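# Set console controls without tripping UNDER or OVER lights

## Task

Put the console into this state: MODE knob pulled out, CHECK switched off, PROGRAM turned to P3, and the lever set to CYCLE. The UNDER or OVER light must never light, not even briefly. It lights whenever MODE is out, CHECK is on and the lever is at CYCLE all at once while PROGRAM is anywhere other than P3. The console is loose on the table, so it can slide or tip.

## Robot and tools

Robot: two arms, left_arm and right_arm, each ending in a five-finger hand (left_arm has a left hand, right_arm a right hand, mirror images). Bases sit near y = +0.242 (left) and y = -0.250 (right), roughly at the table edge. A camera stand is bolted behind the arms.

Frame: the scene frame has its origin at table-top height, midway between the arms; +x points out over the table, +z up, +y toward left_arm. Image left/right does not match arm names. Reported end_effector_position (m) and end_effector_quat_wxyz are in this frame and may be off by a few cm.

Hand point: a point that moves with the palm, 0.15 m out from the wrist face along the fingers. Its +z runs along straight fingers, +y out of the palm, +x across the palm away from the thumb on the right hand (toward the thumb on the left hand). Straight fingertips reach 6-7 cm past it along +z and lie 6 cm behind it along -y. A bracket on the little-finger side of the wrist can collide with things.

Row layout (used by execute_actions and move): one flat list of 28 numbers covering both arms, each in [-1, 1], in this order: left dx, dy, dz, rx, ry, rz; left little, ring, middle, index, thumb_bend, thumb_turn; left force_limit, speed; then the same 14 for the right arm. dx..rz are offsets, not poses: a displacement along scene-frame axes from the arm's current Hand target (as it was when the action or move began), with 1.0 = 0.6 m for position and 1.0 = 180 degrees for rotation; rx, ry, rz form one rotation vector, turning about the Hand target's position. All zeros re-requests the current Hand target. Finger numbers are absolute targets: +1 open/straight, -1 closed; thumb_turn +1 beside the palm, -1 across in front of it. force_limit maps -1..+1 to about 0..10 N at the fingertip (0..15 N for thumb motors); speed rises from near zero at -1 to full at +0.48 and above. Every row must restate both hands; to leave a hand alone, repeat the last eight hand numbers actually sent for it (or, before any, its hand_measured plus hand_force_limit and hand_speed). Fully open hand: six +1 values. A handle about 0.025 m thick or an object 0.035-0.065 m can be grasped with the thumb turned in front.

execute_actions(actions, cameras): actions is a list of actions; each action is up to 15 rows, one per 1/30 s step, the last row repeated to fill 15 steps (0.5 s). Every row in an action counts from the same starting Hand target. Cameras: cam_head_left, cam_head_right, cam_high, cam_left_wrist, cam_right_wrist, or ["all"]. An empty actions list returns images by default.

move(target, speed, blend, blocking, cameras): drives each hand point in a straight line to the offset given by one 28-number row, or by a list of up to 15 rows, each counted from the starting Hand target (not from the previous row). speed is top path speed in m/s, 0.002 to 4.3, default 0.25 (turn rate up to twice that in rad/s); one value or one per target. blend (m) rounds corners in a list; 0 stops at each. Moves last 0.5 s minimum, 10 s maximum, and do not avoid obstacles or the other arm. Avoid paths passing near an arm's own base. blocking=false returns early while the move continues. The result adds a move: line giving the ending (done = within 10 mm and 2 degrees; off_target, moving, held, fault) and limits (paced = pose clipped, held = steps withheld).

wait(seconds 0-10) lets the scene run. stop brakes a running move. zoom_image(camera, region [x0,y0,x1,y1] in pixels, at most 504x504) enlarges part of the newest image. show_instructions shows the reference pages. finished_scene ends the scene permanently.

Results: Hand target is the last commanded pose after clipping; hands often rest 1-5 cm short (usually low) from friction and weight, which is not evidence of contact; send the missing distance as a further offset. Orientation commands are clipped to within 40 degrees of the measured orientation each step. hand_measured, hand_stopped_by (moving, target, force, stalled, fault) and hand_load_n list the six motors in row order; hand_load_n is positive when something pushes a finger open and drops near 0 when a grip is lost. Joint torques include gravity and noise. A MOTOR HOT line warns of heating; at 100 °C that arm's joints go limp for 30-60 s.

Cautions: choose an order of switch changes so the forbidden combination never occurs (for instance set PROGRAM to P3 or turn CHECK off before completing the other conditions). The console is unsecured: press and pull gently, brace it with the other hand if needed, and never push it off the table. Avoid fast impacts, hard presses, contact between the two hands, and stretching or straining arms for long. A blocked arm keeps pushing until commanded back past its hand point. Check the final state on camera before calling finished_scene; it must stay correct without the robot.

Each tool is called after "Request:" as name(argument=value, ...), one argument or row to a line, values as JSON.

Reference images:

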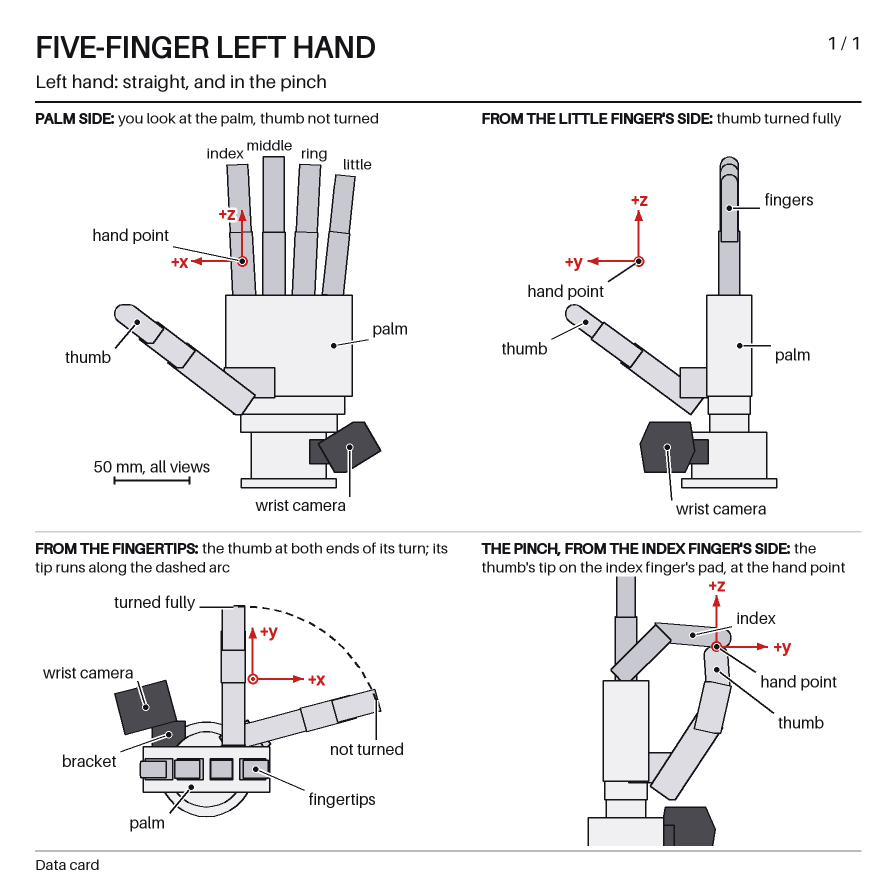

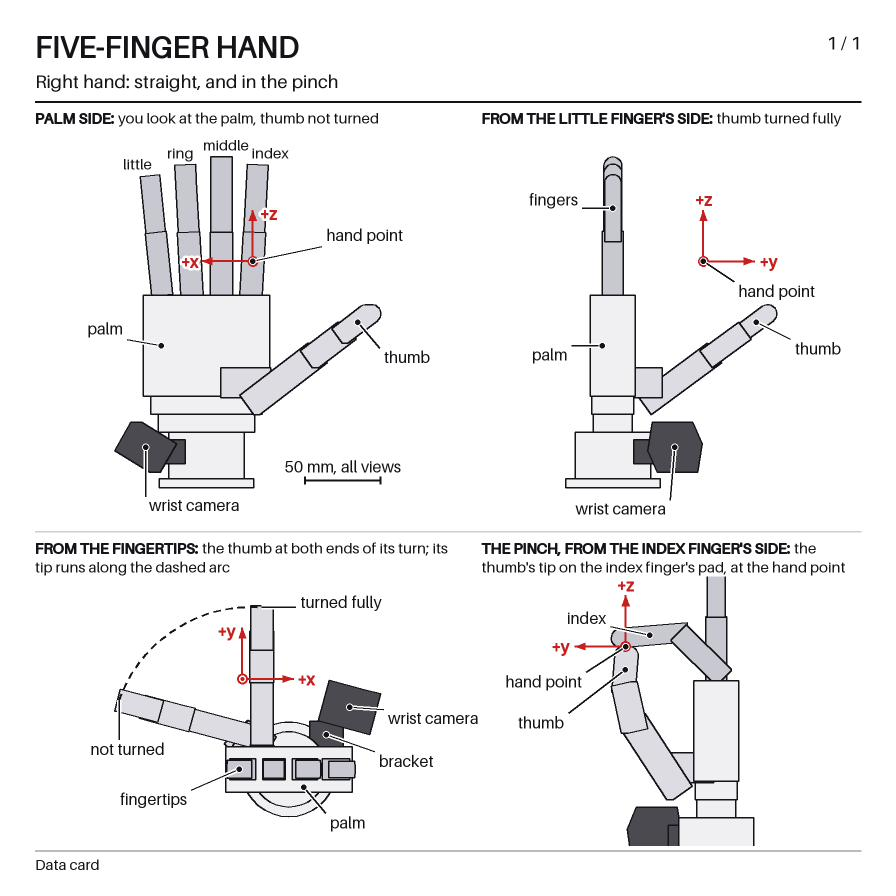

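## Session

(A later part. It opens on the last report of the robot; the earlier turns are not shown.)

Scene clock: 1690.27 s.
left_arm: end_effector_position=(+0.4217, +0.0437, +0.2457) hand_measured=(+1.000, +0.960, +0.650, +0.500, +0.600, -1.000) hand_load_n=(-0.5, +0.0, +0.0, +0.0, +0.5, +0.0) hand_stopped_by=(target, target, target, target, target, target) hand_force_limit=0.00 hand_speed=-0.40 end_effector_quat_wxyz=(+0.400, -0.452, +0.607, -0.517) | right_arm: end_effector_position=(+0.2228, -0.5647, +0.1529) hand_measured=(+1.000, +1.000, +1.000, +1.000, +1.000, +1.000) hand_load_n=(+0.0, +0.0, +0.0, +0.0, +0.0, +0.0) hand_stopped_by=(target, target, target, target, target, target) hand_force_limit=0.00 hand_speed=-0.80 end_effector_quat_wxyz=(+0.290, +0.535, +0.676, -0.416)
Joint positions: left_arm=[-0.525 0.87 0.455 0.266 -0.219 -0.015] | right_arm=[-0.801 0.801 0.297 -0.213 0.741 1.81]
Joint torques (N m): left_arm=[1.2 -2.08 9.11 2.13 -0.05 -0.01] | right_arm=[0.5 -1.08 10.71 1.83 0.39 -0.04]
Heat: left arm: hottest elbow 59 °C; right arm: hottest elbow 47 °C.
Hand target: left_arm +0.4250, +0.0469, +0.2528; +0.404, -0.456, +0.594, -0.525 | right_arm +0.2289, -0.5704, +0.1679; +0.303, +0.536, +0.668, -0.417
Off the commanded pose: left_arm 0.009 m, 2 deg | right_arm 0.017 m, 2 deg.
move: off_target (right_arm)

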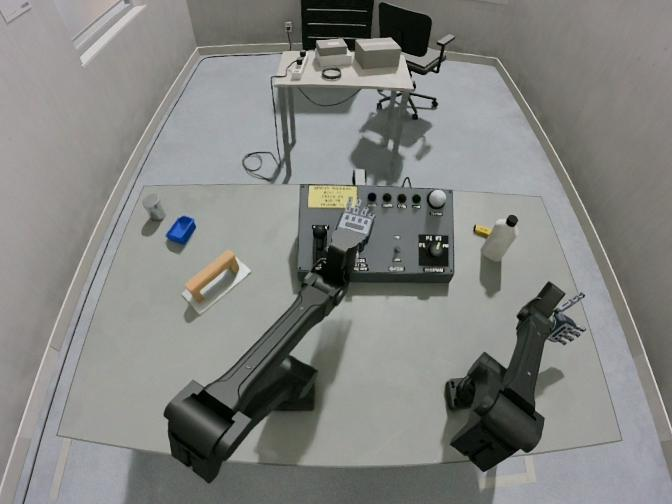

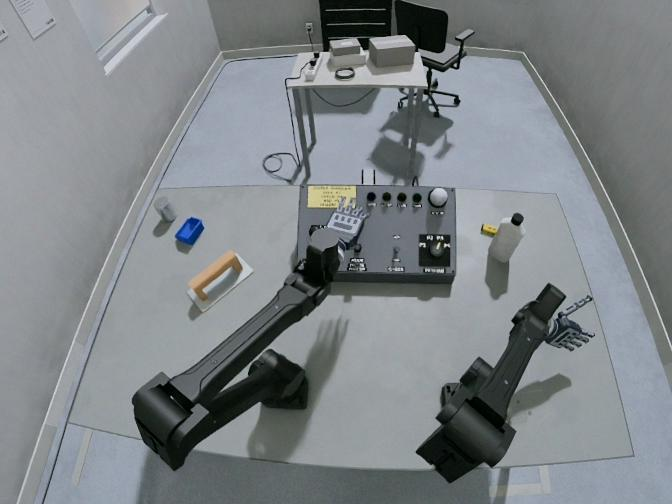

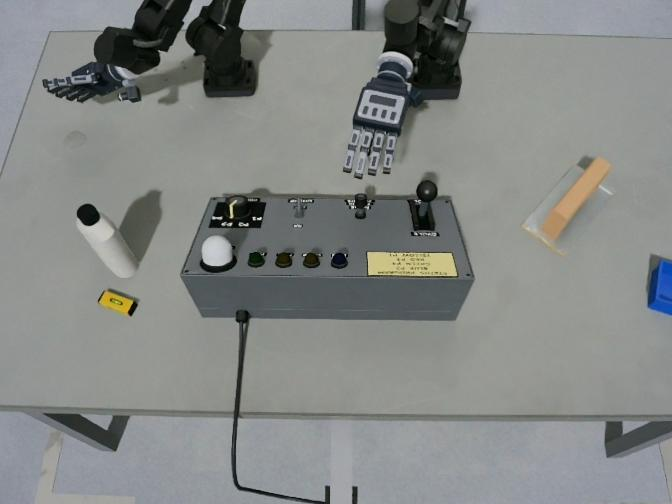

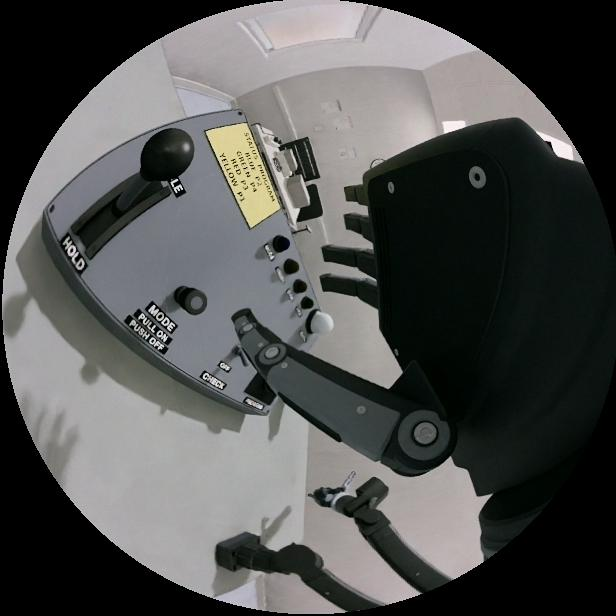

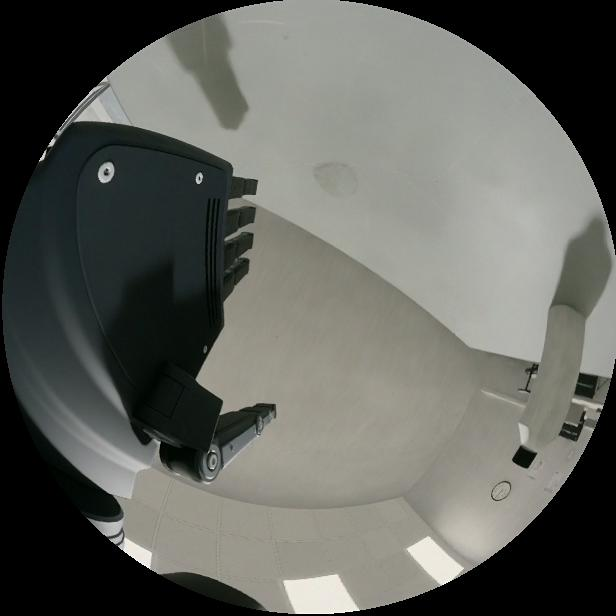

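Request:
move(
  target=[0.025,0.005,-0.108,0,0,0,1,0.96,0.65,0.5,0.6,-1,0,-0.4,0,0,0,0,0,0,1,1,1,1,1,1,0,-0.8],
  speed=0.12,
  cameras=["cam_head_left","cam_head_right","cam_high","cam_left_wrist"],
)

Request:
zoom_image(
  camera="cam_left_wrist",
  region=[140, 200, 380, 400],
)

Request:
zoom_image(
  camera="cam_high",
  region=[320, 150, 420, 230],
)

Scene clock: 1757.47 s.
left_arm: end_effector_position=(+0.4349, +0.0446, +0.1868) hand_measured=(+1.000, +0.960, +0.650, +0.500, +0.600, -1.000) hand_load_n=(+0.0, +0.0, +0.0, -0.5, +0.0, +0.0) hand_stopped_by=(target, target, target, target, target, target) hand_force_limit=0.00 hand_speed=-0.40 end_effector_quat_wxyz=(+0.400, -0.451, +0.602, -0.523) | right_arm: end_effector_position=(+0.2228, -0.5647, +0.1529) hand_measured=(+1.000, +1.000, +1.000, +1.000, +1.000, +1.000) hand_load_n=(+0.0, +0.0, +0.0, +0.0, +0.0, +0.0) hand_stopped_by=(target, target, target, target, target, target) hand_force_limit=0.00 hand_speed=-0.80 end_effector_quat_wxyz=(+0.290, +0.535, +0.676, -0.416)
Joint positions: left_arm=[-0.496 1.067 0.36 0.572 -0.187 -0.015] | right_arm=[-0.801 0.801 0.297 -0.213 0.741 1.81]
Joint torques (N m): left_arm=[1.9 -2.32 7.66 2.44 0.18 0.03] | right_arm=[0.73 -0.91 10.73 1.8 0.39 0]
Heat: left arm: hottest elbow 50 °C; right arm: hottest elbow 47 °C.
Hand target: left_arm +0.4401, +0.0500, +0.1882; +0.404, -0.456, +0.594, -0.525 | right_arm +0.2289, -0.5704, +0.1679; +0.303, +0.536, +0.668, -0.417
Off the commanded pose: left_arm 0.007 m, 1 deg | right_arm 0.017 m, 2 deg.
move: off_target (right_arm)
Images, in order (width x height): cam_head_left 672x504, cam_head_right 672x504, cam_high 672x504, cam_left_wrist 616x616.

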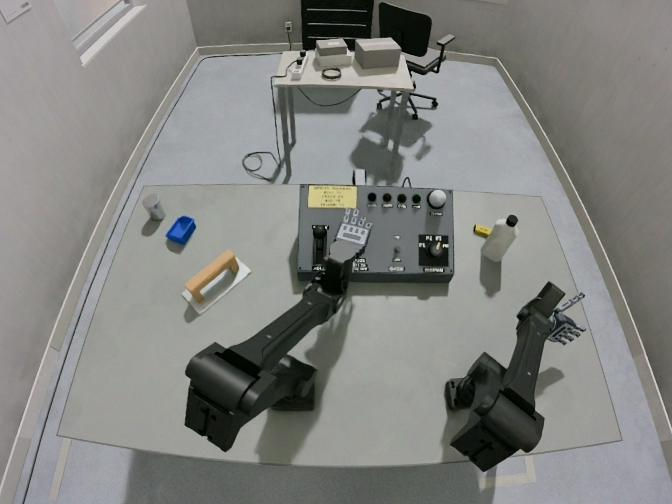

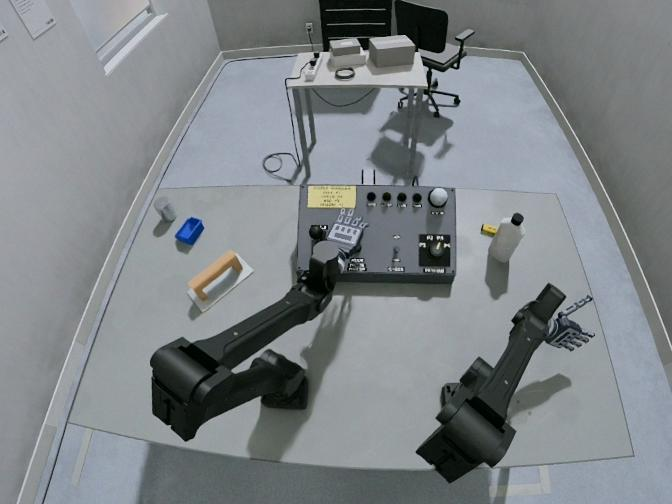

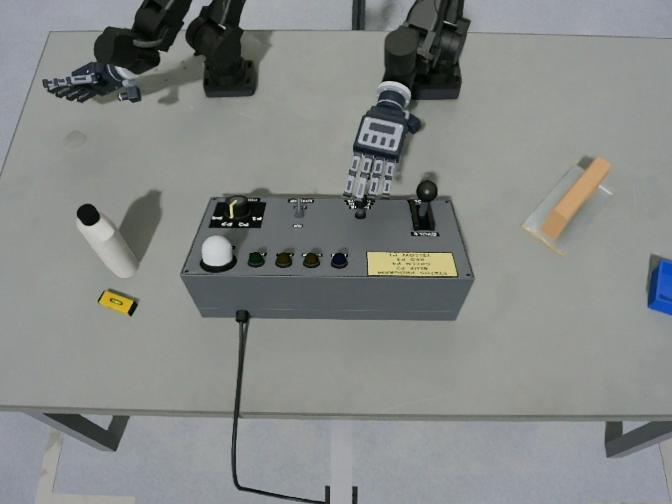

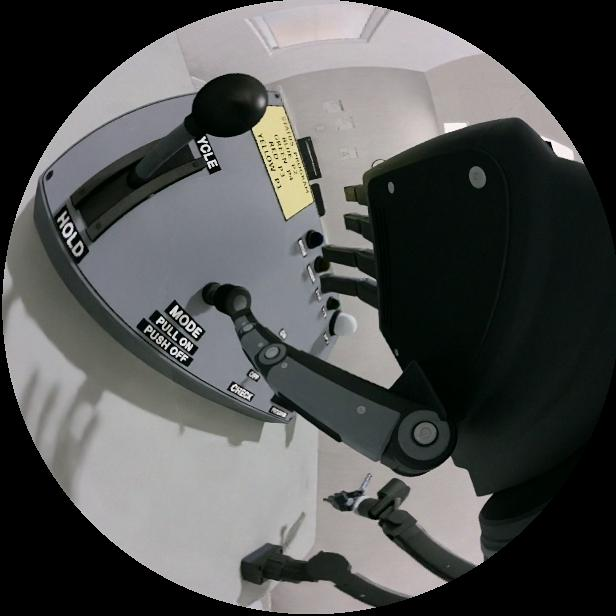

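Scaled by 2.100 from the camera's 616x616 image, which has a finer 880x880 frame.

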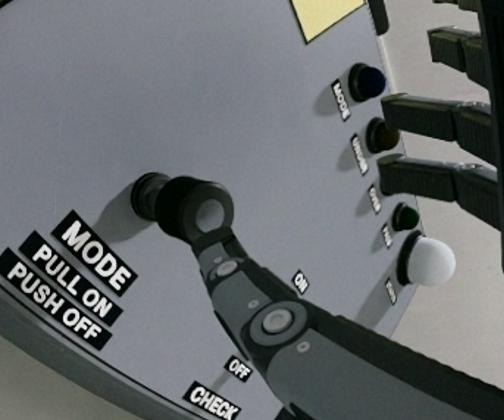

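Scaled by 5.040.

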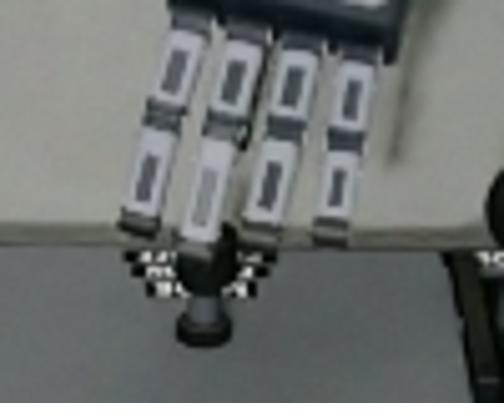

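Request:
move(
  target=[-0.002,0.0033,-0.047,0,0,0,1,0.96,0.65,0.5,0.8,-1,0,-0.4,0,0,0,0,0,0,1,1,1,1,1,1,0,-0.8],
  speed=0.08,
  cameras=["cam_high","cam_left_wrist"],
)

Request:
zoom_image(
  camera="cam_left_wrist",
  region=[140, 200, 380, 400],
)

Request:
zoom_image(
  camera="cam_high",
  region=[320, 150, 420, 230],
)

Scene clock: 1788.67 s.
left_arm: end_effector_position=(+0.4342, +0.0460, +0.1592) hand_measured=(+1.000, +0.960, +0.650, +0.500, +0.800, -1.000) hand_load_n=(+0.0, +0.0, +0.0, +0.0, +0.0, +0.0) hand_stopped_by=(target, target, target, target, target, target) hand_force_limit=0.00 hand_speed=-0.40 end_effector_quat_wxyz=(+0.400, -0.451, +0.602, -0.524) | right_arm: end_effector_position=(+0.2228, -0.5647, +0.1529) hand_measured=(+1.000, +1.000, +1.000, +1.000, +1.000, +1.000) hand_load_n=(+0.0, -0.5, +0.0, +0.0, +0.0, -0.5) hand_stopped_by=(target, target, target, target, target, target) hand_force_limit=0.00 hand_speed=-0.80 end_effector_quat_wxyz=(+0.290, +0.535, +0.676, -0.416)
Joint positions: left_arm=[-0.491 1.165 0.318 0.713 -0.182 -0.015] | right_arm=[-0.801 0.801 0.297 -0.213 0.741 1.81]
Joint torques (N m): left_arm=[0.97 -2.61 7.27 2.5 0.14 0.03] | right_arm=[0.85 -0.85 10.81 1.78 0.4 0]
Heat: left arm: hottest elbow 47 °C; right arm: hottest elbow 47 °C.
Hand target: left_arm +0.4389, +0.0518, +0.1601; +0.404, -0.456, +0.594, -0.525 | right_arm +0.2289, -0.5704, +0.1679; +0.303, +0.536, +0.668, -0.417
Off the commanded pose: left_arm 0.008 m, 1 deg | right_arm 0.017 m, 2 deg.
move: off_target (right_arm)
Images, in order (width x height): cam_high 672x504, cam_left_wrist 616x616.

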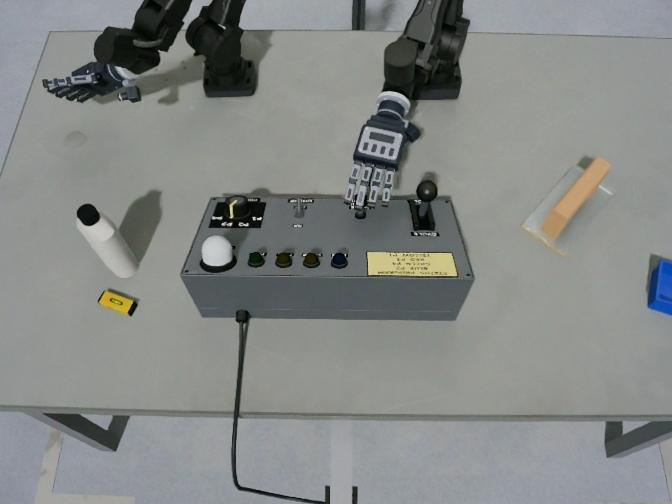

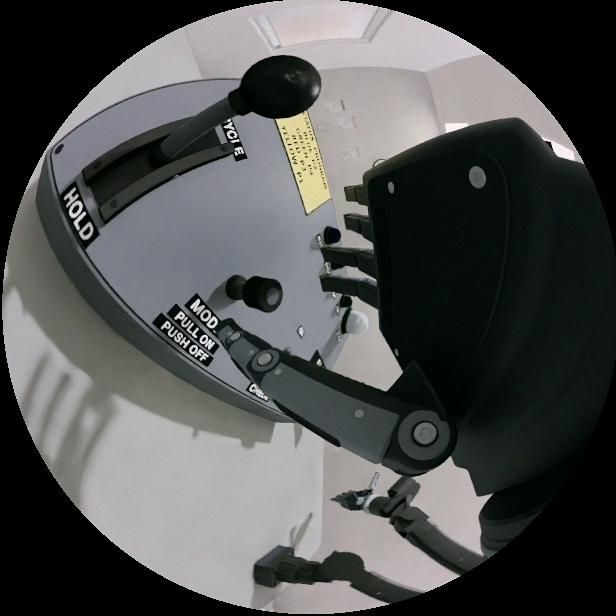

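Scaled by 2.100 from the camera's 616x616 image, which has a finer 880x880 frame.

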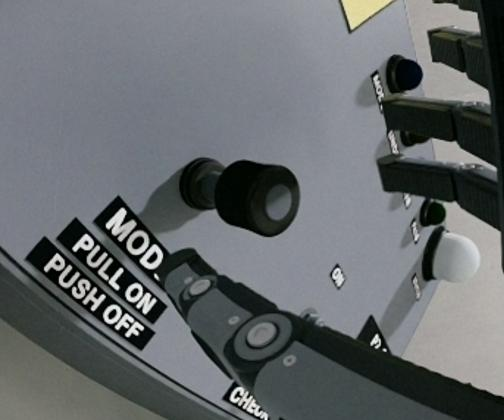

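Scaled by 5.040.

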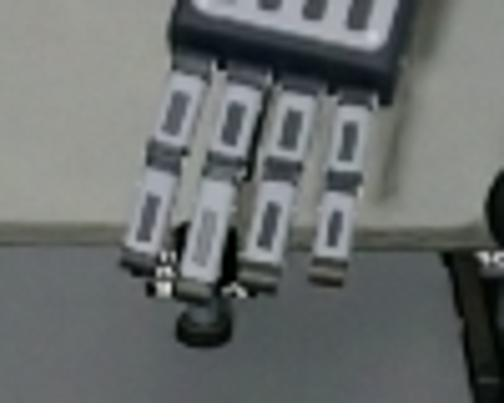

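Request:
zoom_image(
  camera="cam_left_wrist",
  region=[215, 255, 325, 345],
)

Scaled by 4.582 from the camera's 616x616 image, which has a finer 880x880 frame.

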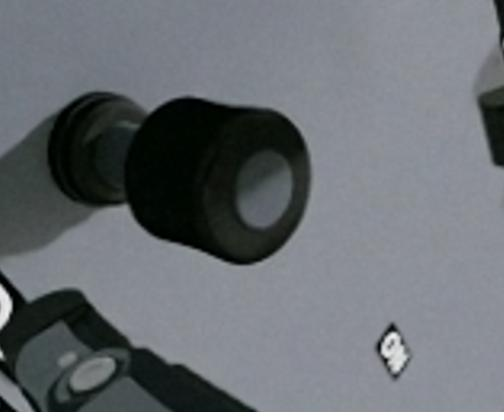

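Request:
move(
  target=[0.018,0.0015,-0.0235,0,0,0,1,0.96,0.65,0.5,0.6,-1,0,-0.4,0,0,0,0,0,0,1,1,1,1,1,1,0,-0.8],
  speed=0.06,
  cameras=["cam_head_left","cam_high","cam_left_wrist"],
)

Request:
zoom_image(
  camera="cam_left_wrist",
  region=[180, 210, 380, 370],
)

Request:
zoom_image(
  camera="cam_high",
  region=[330, 170, 400, 230],
)

Request:
zoom_image(
  camera="cam_head_left",
  region=[310, 190, 400, 290],
)

Scene clock: 1878.73 s.
left_arm: end_effector_position=(+0.4427, +0.0479, +0.1419) hand_measured=(+1.000, +0.960, +0.650, +0.500, +0.600, -1.000) hand_load_n=(+0.0, +0.0, +0.0, +0.0, +0.0, +0.0) hand_stopped_by=(target, target, target, target, target, target) hand_force_limit=0.00 hand_speed=-0.40 end_effector_quat_wxyz=(+0.398, -0.453, +0.603, -0.522) | right_arm: end_effector_position=(+0.2228, -0.5647, +0.1529) hand_measured=(+1.000, +1.000, +1.000, +1.000, +1.000, +1.000) hand_load_n=(+0.0, +0.0, +0.0, +0.0, +0.0, -0.5) hand_stopped_by=(target, target, target, target, target, target) hand_force_limit=0.00 hand_speed=-0.80 end_effector_quat_wxyz=(+0.290, +0.535, +0.676, -0.416)
Joint positions: left_arm=[-0.471 1.257 0.318 0.799 -0.162 -0.015] | right_arm=[-0.801 0.801 0.297 -0.213 0.741 1.81]
Joint torques (N m): left_arm=[1.2 -3.25 7.08 2.4 0.12 0.05] | right_arm=[0.62 -1.44 10.77 1.83 0.41 -0.02]
Heat: left arm: hottest elbow 43 °C; right arm: hottest elbow 47 °C.
Hand target: left_arm +0.4497, +0.0528, +0.1459; +0.404, -0.456, +0.594, -0.525 | right_arm +0.2289, -0.5704, +0.1679; +0.303, +0.536, +0.668, -0.417
Off the commanded pose: left_arm 0.009 m, 1 deg | right_arm 0.017 m, 2 deg.
move: off_target (right_arm)
Images, in order (width x height): cam_head_left 672x504, cam_high 672x504, cam_left_wrist 616x616.

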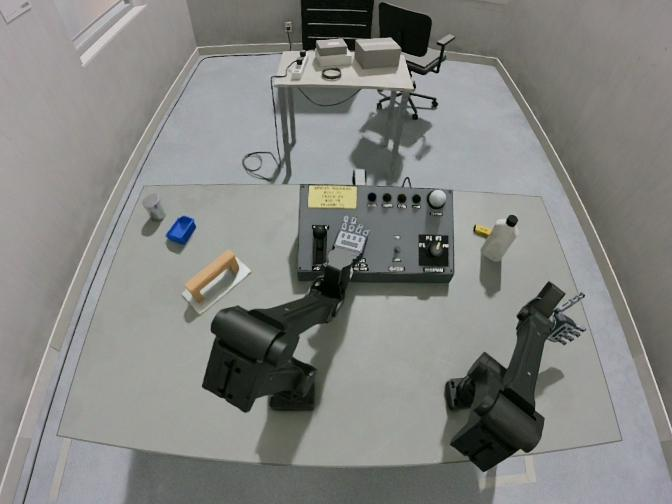

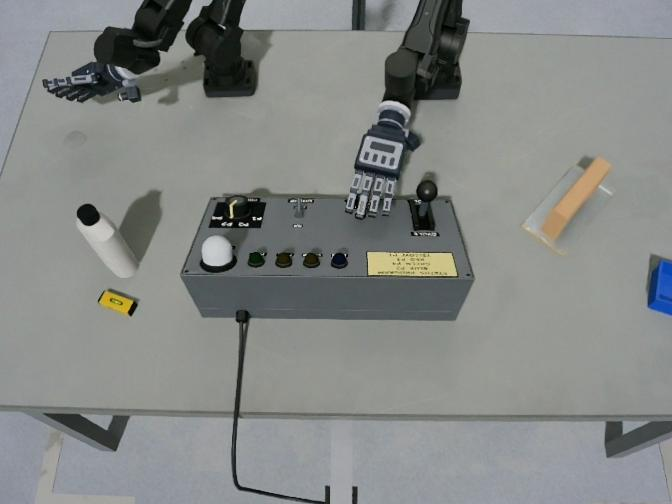

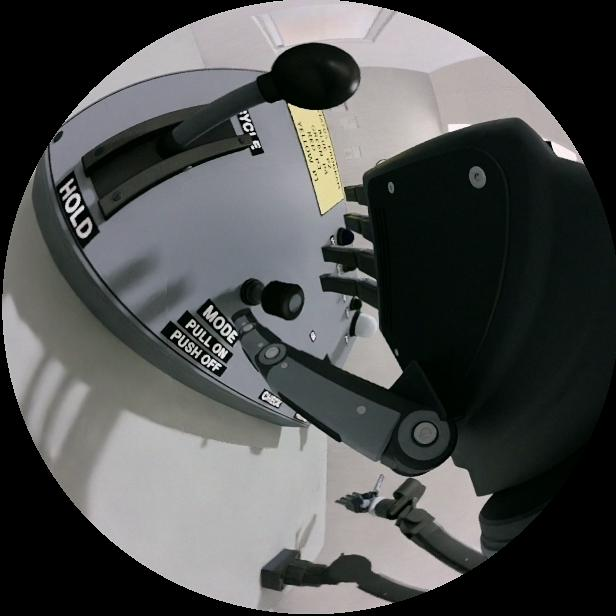

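Scaled by 2.520 from the camera's 616x616 image, which has a finer 880x880 frame.

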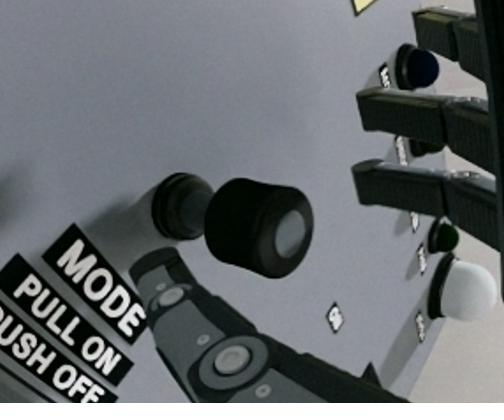

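Scaled by 7.200.

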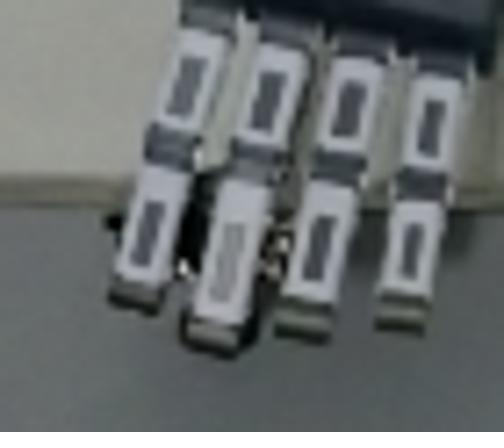

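Scaled by 5.040.

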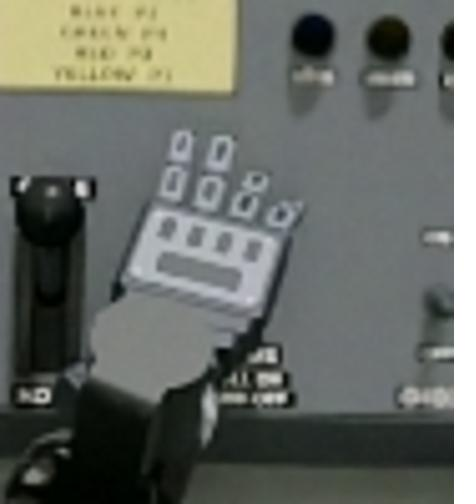

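Request:
move(
  target=[0.0197,-0.001,-0.0175,0,0,0,1,0.96,0.65,0.5,0.6,-1,0,-0.4,0,0,0,0,0,0,1,1,1,1,1,1,0,-0.8],
  speed=0.05,
  cameras=["cam_high","cam_left_wrist"],
)

Request:
zoom_image(
  camera="cam_left_wrist",
  region=[200, 220, 380, 370],
)

Request:
zoom_image(
  camera="cam_high",
  region=[330, 170, 400, 230],
)

Scene clock: 1888.63 s.
left_arm: end_effector_position=(+0.4476, +0.0500, +0.1238) hand_measured=(+1.000, +0.960, +0.650, +0.500, +0.600, -1.000) hand_load_n=(+0.0, +0.0, +0.0, +0.0, +0.0, +0.0) hand_stopped_by=(target, target, target, target, target, target) hand_force_limit=0.00 hand_speed=-0.40 end_effector_quat_wxyz=(+0.394, -0.456, +0.608, -0.517) | right_arm: end_effector_position=(+0.2228, -0.5647, +0.1529) hand_measured=(+1.000, +1.000, +1.000, +1.000, +1.000, +1.000) hand_load_n=(+0.0, +0.0, +0.0, +0.0, +0.0, -0.5) hand_stopped_by=(target, target, target, target, target, target) hand_force_limit=0.00 hand_speed=-0.80 end_effector_quat_wxyz=(+0.290, +0.535, +0.676, -0.416)
Joint positions: left_arm=[-0.456 1.335 0.318 0.86 -0.147 -0.015] | right_arm=[-0.801 0.801 0.297 -0.213 0.741 1.81]
Joint torques (N m): left_arm=[0.79 -3.9 8.21 2.61 0.15 0.11] | right_arm=[0.62 -1.08 10.73 1.81 0.4 -0.01]
Heat: left arm: hottest elbow 43 °C; right arm: hottest elbow 47 °C.
Hand target: left_arm +0.4615, +0.0522, +0.1355; +0.404, -0.456, +0.594, -0.525 | right_arm +0.2289, -0.5704, +0.1679; +0.303, +0.536, +0.668, -0.417
Off the commanded pose: left_arm 0.018 m, 2 deg | right_arm 0.017 m, 2 deg.
move: off_target (left_arm, right_arm)
Images, in order (width x height): cam_high 672x504, cam_left_wrist 616x616.

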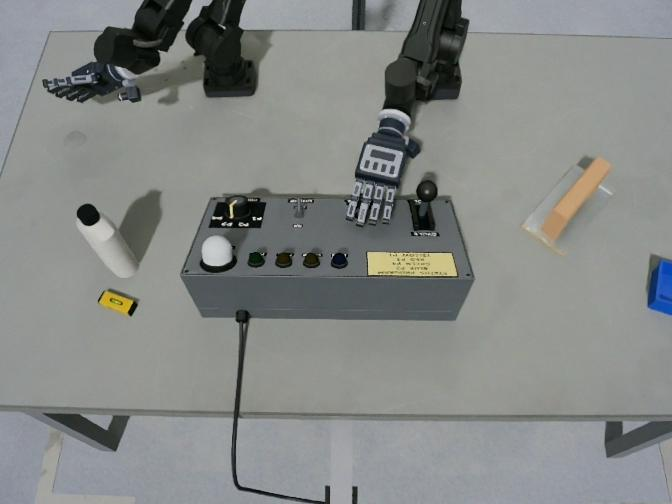

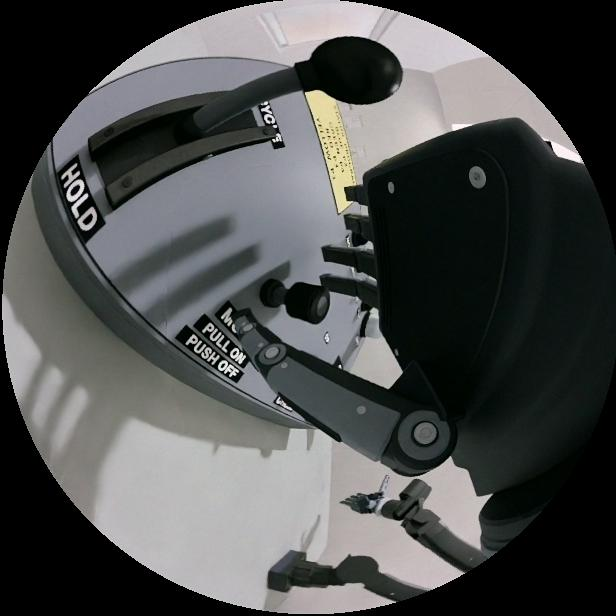

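Scaled by 2.800 from the camera's 616x616 image, which has a finer 880x880 frame.

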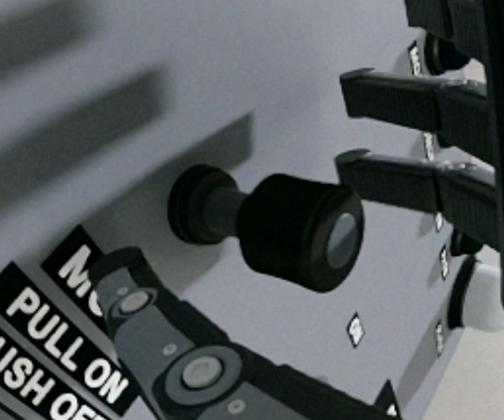

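Scaled by 7.200.

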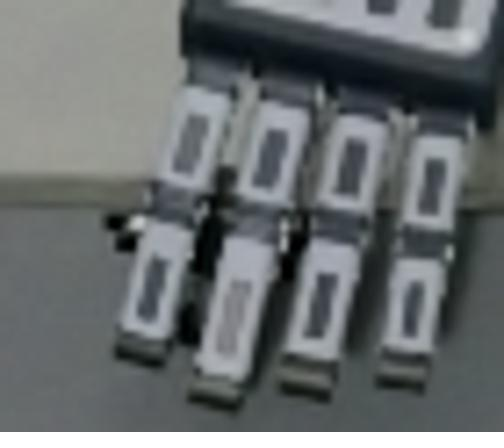

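Request:
move(
  target=[0.0165,-0.003,0.0318,0,0,0,1,0.96,0.65,0.5,0.6,-1,0,-0.4,0,0,0,0,0,0,1,1,1,1,1,1,0,-0.8],
  speed=0.05,
  cameras=["cam_high","cam_left_wrist"],
)

Request:
zoom_image(
  camera="cam_left_wrist",
  region=[200, 220, 380, 370],
)

Scene clock: 1907.50 s.
left_arm: end_effector_position=(+0.4523, +0.0501, +0.1319) hand_measured=(+1.000, +0.960, +0.650, +0.500, +0.600, -1.000) hand_load_n=(+0.0, +0.0, +0.0, +0.0, +0.0, +0.0) hand_stopped_by=(target, target, target, target, target, target) hand_force_limit=0.00 hand_speed=-0.40 end_effector_quat_wxyz=(+0.392, -0.458, +0.611, -0.513) | right_arm: end_effector_position=(+0.2228, -0.5647, +0.1529) hand_measured=(+1.000, +1.000, +1.000, +1.000, +1.000, +1.000) hand_load_n=(+0.0, +0.0, +0.0, +0.0, +0.0, +0.0) hand_stopped_by=(target, target, target, target, target, target) hand_force_limit=0.00 hand_speed=-0.80 end_effector_quat_wxyz=(+0.290, +0.535, +0.676, -0.416)
Joint positions: left_arm=[-0.448 1.302 0.342 0.792 -0.139 -0.015] | right_arm=[-0.801 0.801 0.297 -0.213 0.741 1.81]
Joint torques (N m): left_arm=[1.67 -5.77 9.85 1.33 0.2 0.1] | right_arm=[0.62 -1.14 10.73 1.74 0.4 0]
Heat: left arm: hottest elbow 43 °C; right arm: hottest elbow 47 °C.
Hand target: left_arm +0.4714, +0.0505, +0.1544; +0.404, -0.456, +0.594, -0.525 | right_arm +0.2289, -0.5704, +0.1679; +0.303, +0.536, +0.668, -0.417
Off the commanded pose: left_arm 0.030 m, 3 deg | right_arm 0.017 m, 2 deg.
move: off_target (left_arm, right_arm)
Images, in order (width x height): cam_high 672x504, cam_left_wrist 616x616.

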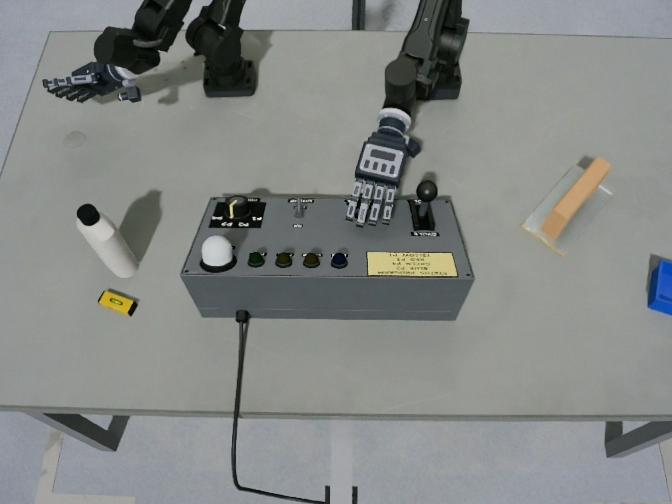

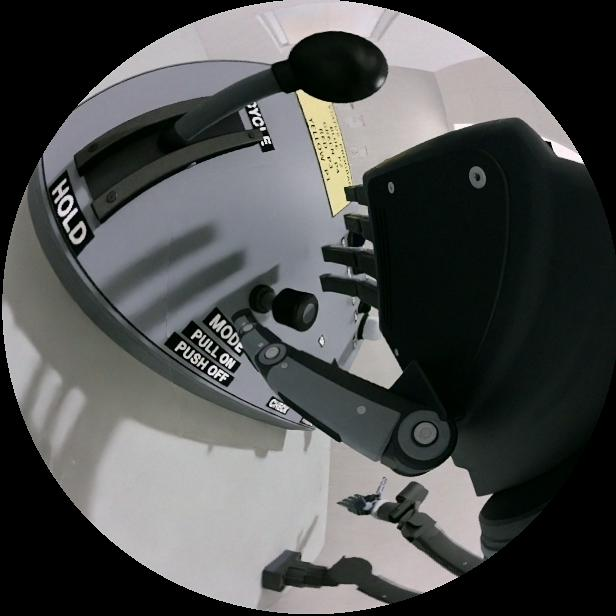

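Scaled by 2.800 from the camera's 616x616 image, which has a finer 880x880 frame.

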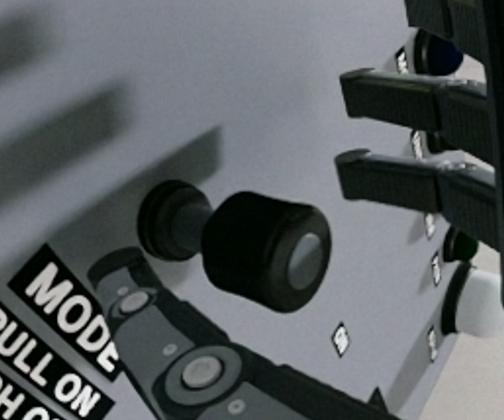

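Request:
move(
  target=[0,0,0,0,0,0,1,0.96,0.25,0.15,0.4,-1,-0.6,-0.8,0,0,0,0,0,0,1,1,1,1,1,1,0,-0.8],
  speed=0.05,
  cameras=["cam_high","cam_left_wrist"],
)

Request:
zoom_image(
  camera="cam_left_wrist",
  region=[200, 220, 380, 370],
)

Scene clock: 1924.10 s.
left_arm: end_effector_position=(+0.4523, +0.0500, +0.1319) hand_measured=(+1.000, +0.960, +0.250, +0.150, +0.400, -1.000) hand_load_n=(+0.0, +0.0, +0.0, +0.0, +0.0, -0.5) hand_stopped_by=(target, target, target, target, target, target) hand_force_limit=-0.60 hand_speed=-0.80 end_effector_quat_wxyz=(+0.392, -0.458, +0.611, -0.513) | right_arm: end_effector_position=(+0.2228, -0.5647, +0.1529) hand_measured=(+1.000, +1.000, +1.000, +1.000, +1.000, +1.000) hand_load_n=(+0.0, +0.0, +0.0, +0.0, +0.0, +0.0) hand_stopped_by=(target, target, target, target, target, target) hand_force_limit=0.00 hand_speed=-0.80 end_effector_quat_wxyz=(+0.290, +0.535, +0.676, -0.416)
Joint positions: left_arm=[-0.448 1.302 0.342 0.792 -0.139 -0.015] | right_arm=[-0.801 0.801 0.297 -0.213 0.741 1.81]
Joint torques (N m): left_arm=[1.49 -4.78 10.06 1.48 0.12 0.1] | right_arm=[0.56 -0.97 10.74 1.85 0.39 -0.02]
Heat: left arm: hottest elbow 46 °C; right arm: hottest elbow 47 °C.
Hand target: left_arm +0.4713, +0.0504, +0.1545; +0.404, -0.456, +0.594, -0.525 | right_arm +0.2289, -0.5704, +0.1679; +0.303, +0.536, +0.668, -0.417
Off the commanded pose: left_arm 0.029 m, 3 deg | right_arm 0.017 m, 2 deg.
move: off_target (left_arm, right_arm)
Images, in order (width x height): cam_high 672x504, cam_left_wrist 616x616.

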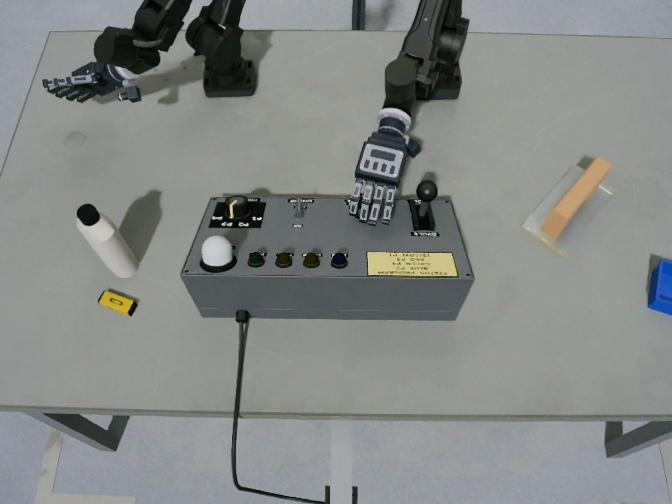

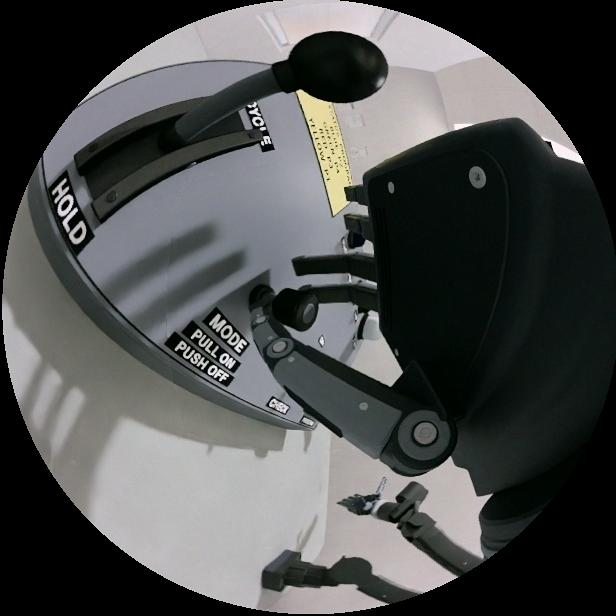

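Scaled by 2.800 from the camera's 616x616 image, which has a finer 880x880 frame.

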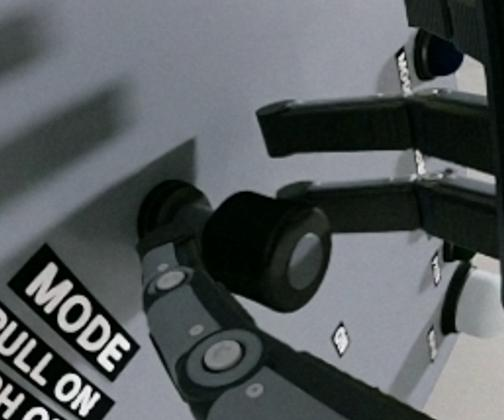

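Request:
move(
  target=[0,0,0,0,0,0,1,0.96,-0.1,-0.1,0.2,-1,-0.6,-0.85,0,0,0,0,0,0,1,1,1,1,1,1,0,-0.8],
  speed=0.05,
  cameras=["cam_high","cam_left_wrist"],
)

Request:
zoom_image(
  camera="cam_left_wrist",
  region=[200, 220, 380, 370],
)

Scene clock: 1930.97 s.
left_arm: end_effector_position=(+0.4517, +0.0501, +0.1304) hand_measured=(+1.000, +0.960, -0.068, -0.014, +0.318, -1.000) hand_load_n=(+0.0, -0.5, +3.5, +5.5, +6.0, +0.5) hand_stopped_by=(target, target, force, force, force, target) hand_force_limit=-0.60 hand_speed=-0.85 end_effector_quat_wxyz=(+0.390, -0.459, +0.613, -0.512) | right_arm: end_effector_position=(+0.2228, -0.5647, +0.1529) hand_measured=(+1.000, +1.000, +1.000, +1.000, +1.000, +1.000) hand_load_n=(-0.5, +0.0, +0.0, +0.0, +0.0, +0.0) hand_stopped_by=(target, target, target, target, target, target) hand_force_limit=0.00 hand_speed=-0.80 end_effector_quat_wxyz=(+0.290, +0.535, +0.676, -0.416)
Joint positions: left_arm=[-0.448 1.302 0.342 0.785 -0.138 -0.015] | right_arm=[-0.801 0.801 0.297 -0.213 0.741 1.81]
Joint torques (N m): left_arm=[1.38 -4.13 9.99 1.78 0.1 0.07] | right_arm=[0.5 -0.85 10.7 1.81 0.38 -0.02]
Heat: left arm: hottest elbow 47 °C; right arm: hottest elbow 47 °C.
Hand target: left_arm +0.4713, +0.0504, +0.1544; +0.404, -0.456, +0.594, -0.525 | right_arm +0.2289, -0.5704, +0.1679; +0.303, +0.536, +0.668, -0.417
Off the commanded pose: left_arm 0.031 m, 3 deg | right_arm 0.017 m, 2 deg.
move: off_target (left_arm, right_arm)
Images, in order (width x height): cam_high 672x504, cam_left_wrist 616x616.

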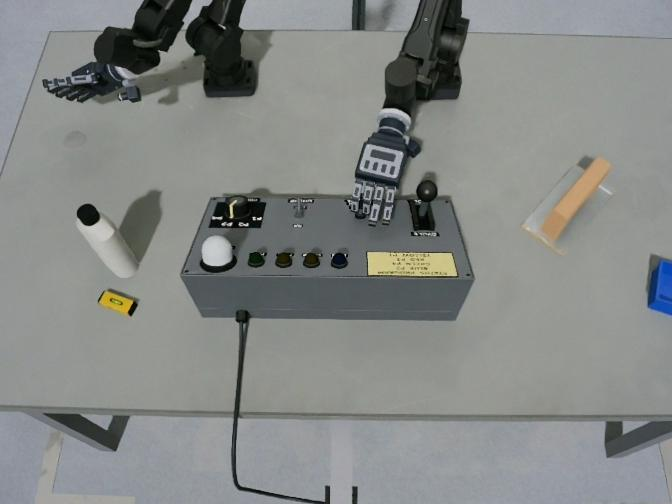

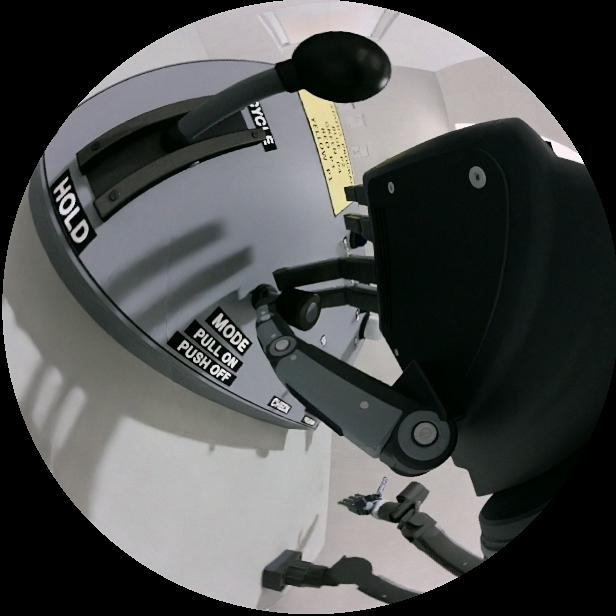

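Scaled by 2.800 from the camera's 616x616 image, which has a finer 880x880 frame.

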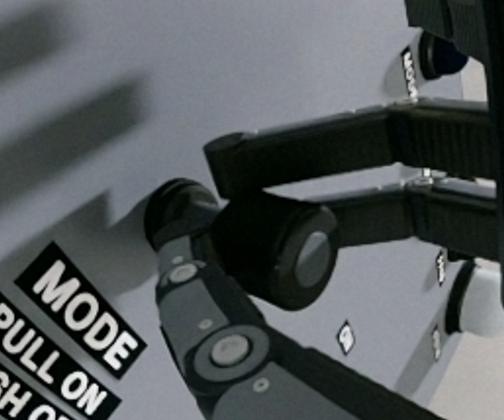

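Request:
move(
  target=[0,0,0,0,0,0,1,0.96,-0.3,-0.3,0.0,-1,0.3,-0.9,0,0,0,0,0,0,1,1,1,1,1,1,0,-0.8],
  speed=0.05,
  cameras=["cam_left_wrist"],
)

Request:
zoom_image(
  camera="cam_left_wrist",
  region=[200, 220, 380, 370],
)

Scene clock: 1943.87 s.
left_arm: end_effector_position=(+0.4520, +0.0504, +0.1303) hand_measured=(+1.000, +0.960, -0.094, -0.020, +0.310, -1.000) hand_load_n=(+0.0, +0.0, +4.5, +7.5, +9.0, +2.0) hand_stopped_by=(target, target, force, force, force, target) hand_force_limit=0.30 hand_speed=-0.90 end_effector_quat_wxyz=(+0.390, -0.459, +0.613, -0.511) | right_arm: end_effector_position=(+0.2228, -0.5647, +0.1529) hand_measured=(+1.000, +1.000, +1.000, +1.000, +1.000, +1.000) hand_load_n=(+0.0, +0.0, +0.0, +0.0, +0.0, +0.0) hand_stopped_by=(target, target, target, target, target, target) hand_force_limit=0.00 hand_speed=-0.80 end_effector_quat_wxyz=(+0.290, +0.535, +0.676, -0.416)
Joint positions: left_arm=[-0.447 1.302 0.343 0.783 -0.138 -0.015] | right_arm=[-0.801 0.801 0.297 -0.213 0.741 1.81]
Joint torques (N m): left_arm=[1.55 -5.07 9.78 1.73 0.08 0.09] | right_arm=[0.67 -0.91 10.77 1.84 0.39 -0.01]
Heat: left arm: hottest elbow 48 °C; right arm: hottest elbow 47 °C.
Hand target: left_arm +0.4714, +0.0503, +0.1545; +0.404, -0.456, +0.594, -0.525 | right_arm +0.2289, -0.5704, +0.1679; +0.303, +0.536, +0.668, -0.417
Off the commanded pose: left_arm 0.031 m, 3 deg | right_arm 0.017 m, 2 deg.
move: off_target (left_arm, right_arm)
Images, in order (width x height): cam_left_wrist 616x616.

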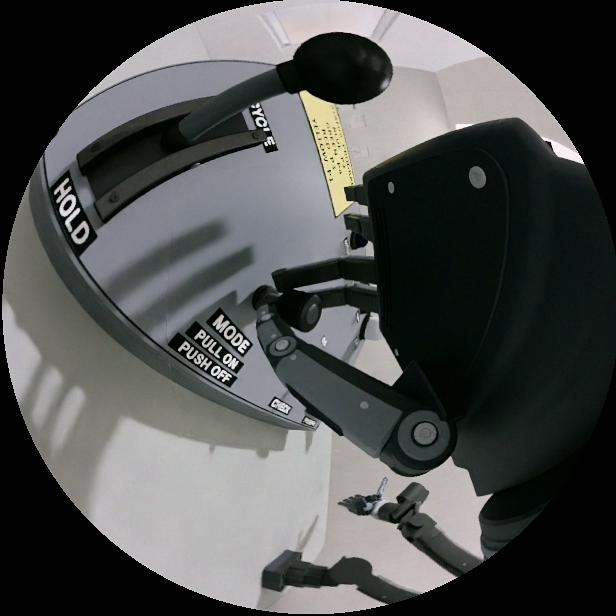

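Scaled by 2.800 from the camera's 616x616 image, which has a finer 880x880 frame.

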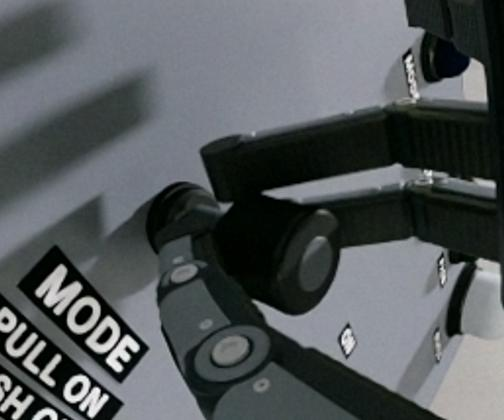

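Request:
move(
  target=[-0.035,0,0.035,0,0,0,1,0.96,-0.3,-0.3,0.0,-1,0.3,-0.9,0,0,0,0,0,0,1,1,1,1,1,1,0,-0.8],
  speed=0.05,
  cameras=["cam_high"],
)

Scene clock: 1949.17 s.
left_arm: end_effector_position=(+0.4484, +0.0582, +0.1642) hand_measured=(+1.000, +0.960, -0.094, -0.022, +0.308, -1.000) hand_load_n=(+0.0, +0.0, +0.0, +0.0, +0.5, +0.0) hand_stopped_by=(target, target, force, force, force, target) hand_force_limit=0.30 hand_speed=-0.90 end_effector_quat_wxyz=(+0.405, -0.461, +0.599, -0.515) | right_arm: end_effector_position=(+0.2228, -0.5647, +0.1529) hand_measured=(+1.000, +1.000, +1.000, +1.000, +1.000, +1.000) hand_load_n=(+0.0, +0.0, +0.0, +0.0, +0.0, +0.0) hand_stopped_by=(target, target, target, target, target, target) hand_force_limit=0.00 hand_speed=-0.80 end_effector_quat_wxyz=(+0.290, +0.535, +0.676, -0.416)
Joint positions: left_arm=[-0.447 1.165 0.348 0.673 -0.167 -0.013] | right_arm=[-0.801 0.801 0.297 -0.213 0.741 1.81]
Joint torques (N m): left_arm=[-0.85 -4.19 8.72 1.44 0.07 0.02] | right_arm=[0.85 -1.14 10.76 1.76 0.4 -0.02]
Heat: left arm: hottest elbow 48 °C; right arm: hottest elbow 47 °C.
Hand target: left_arm +0.4503, +0.0504, +0.1754; +0.404, -0.456, +0.594, -0.525 | right_arm +0.2289, -0.5704, +0.1679; +0.303, +0.536, +0.668, -0.417
Off the commanded pose: left_arm 0.014 m, 1 deg | right_arm 0.017 m, 2 deg.
move: off_target (left_arm, right_arm)
Images, in order (width x height): cam_high 672x504.

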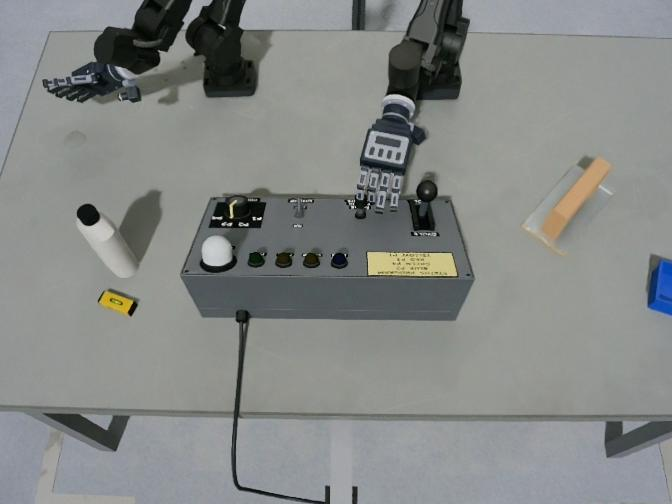

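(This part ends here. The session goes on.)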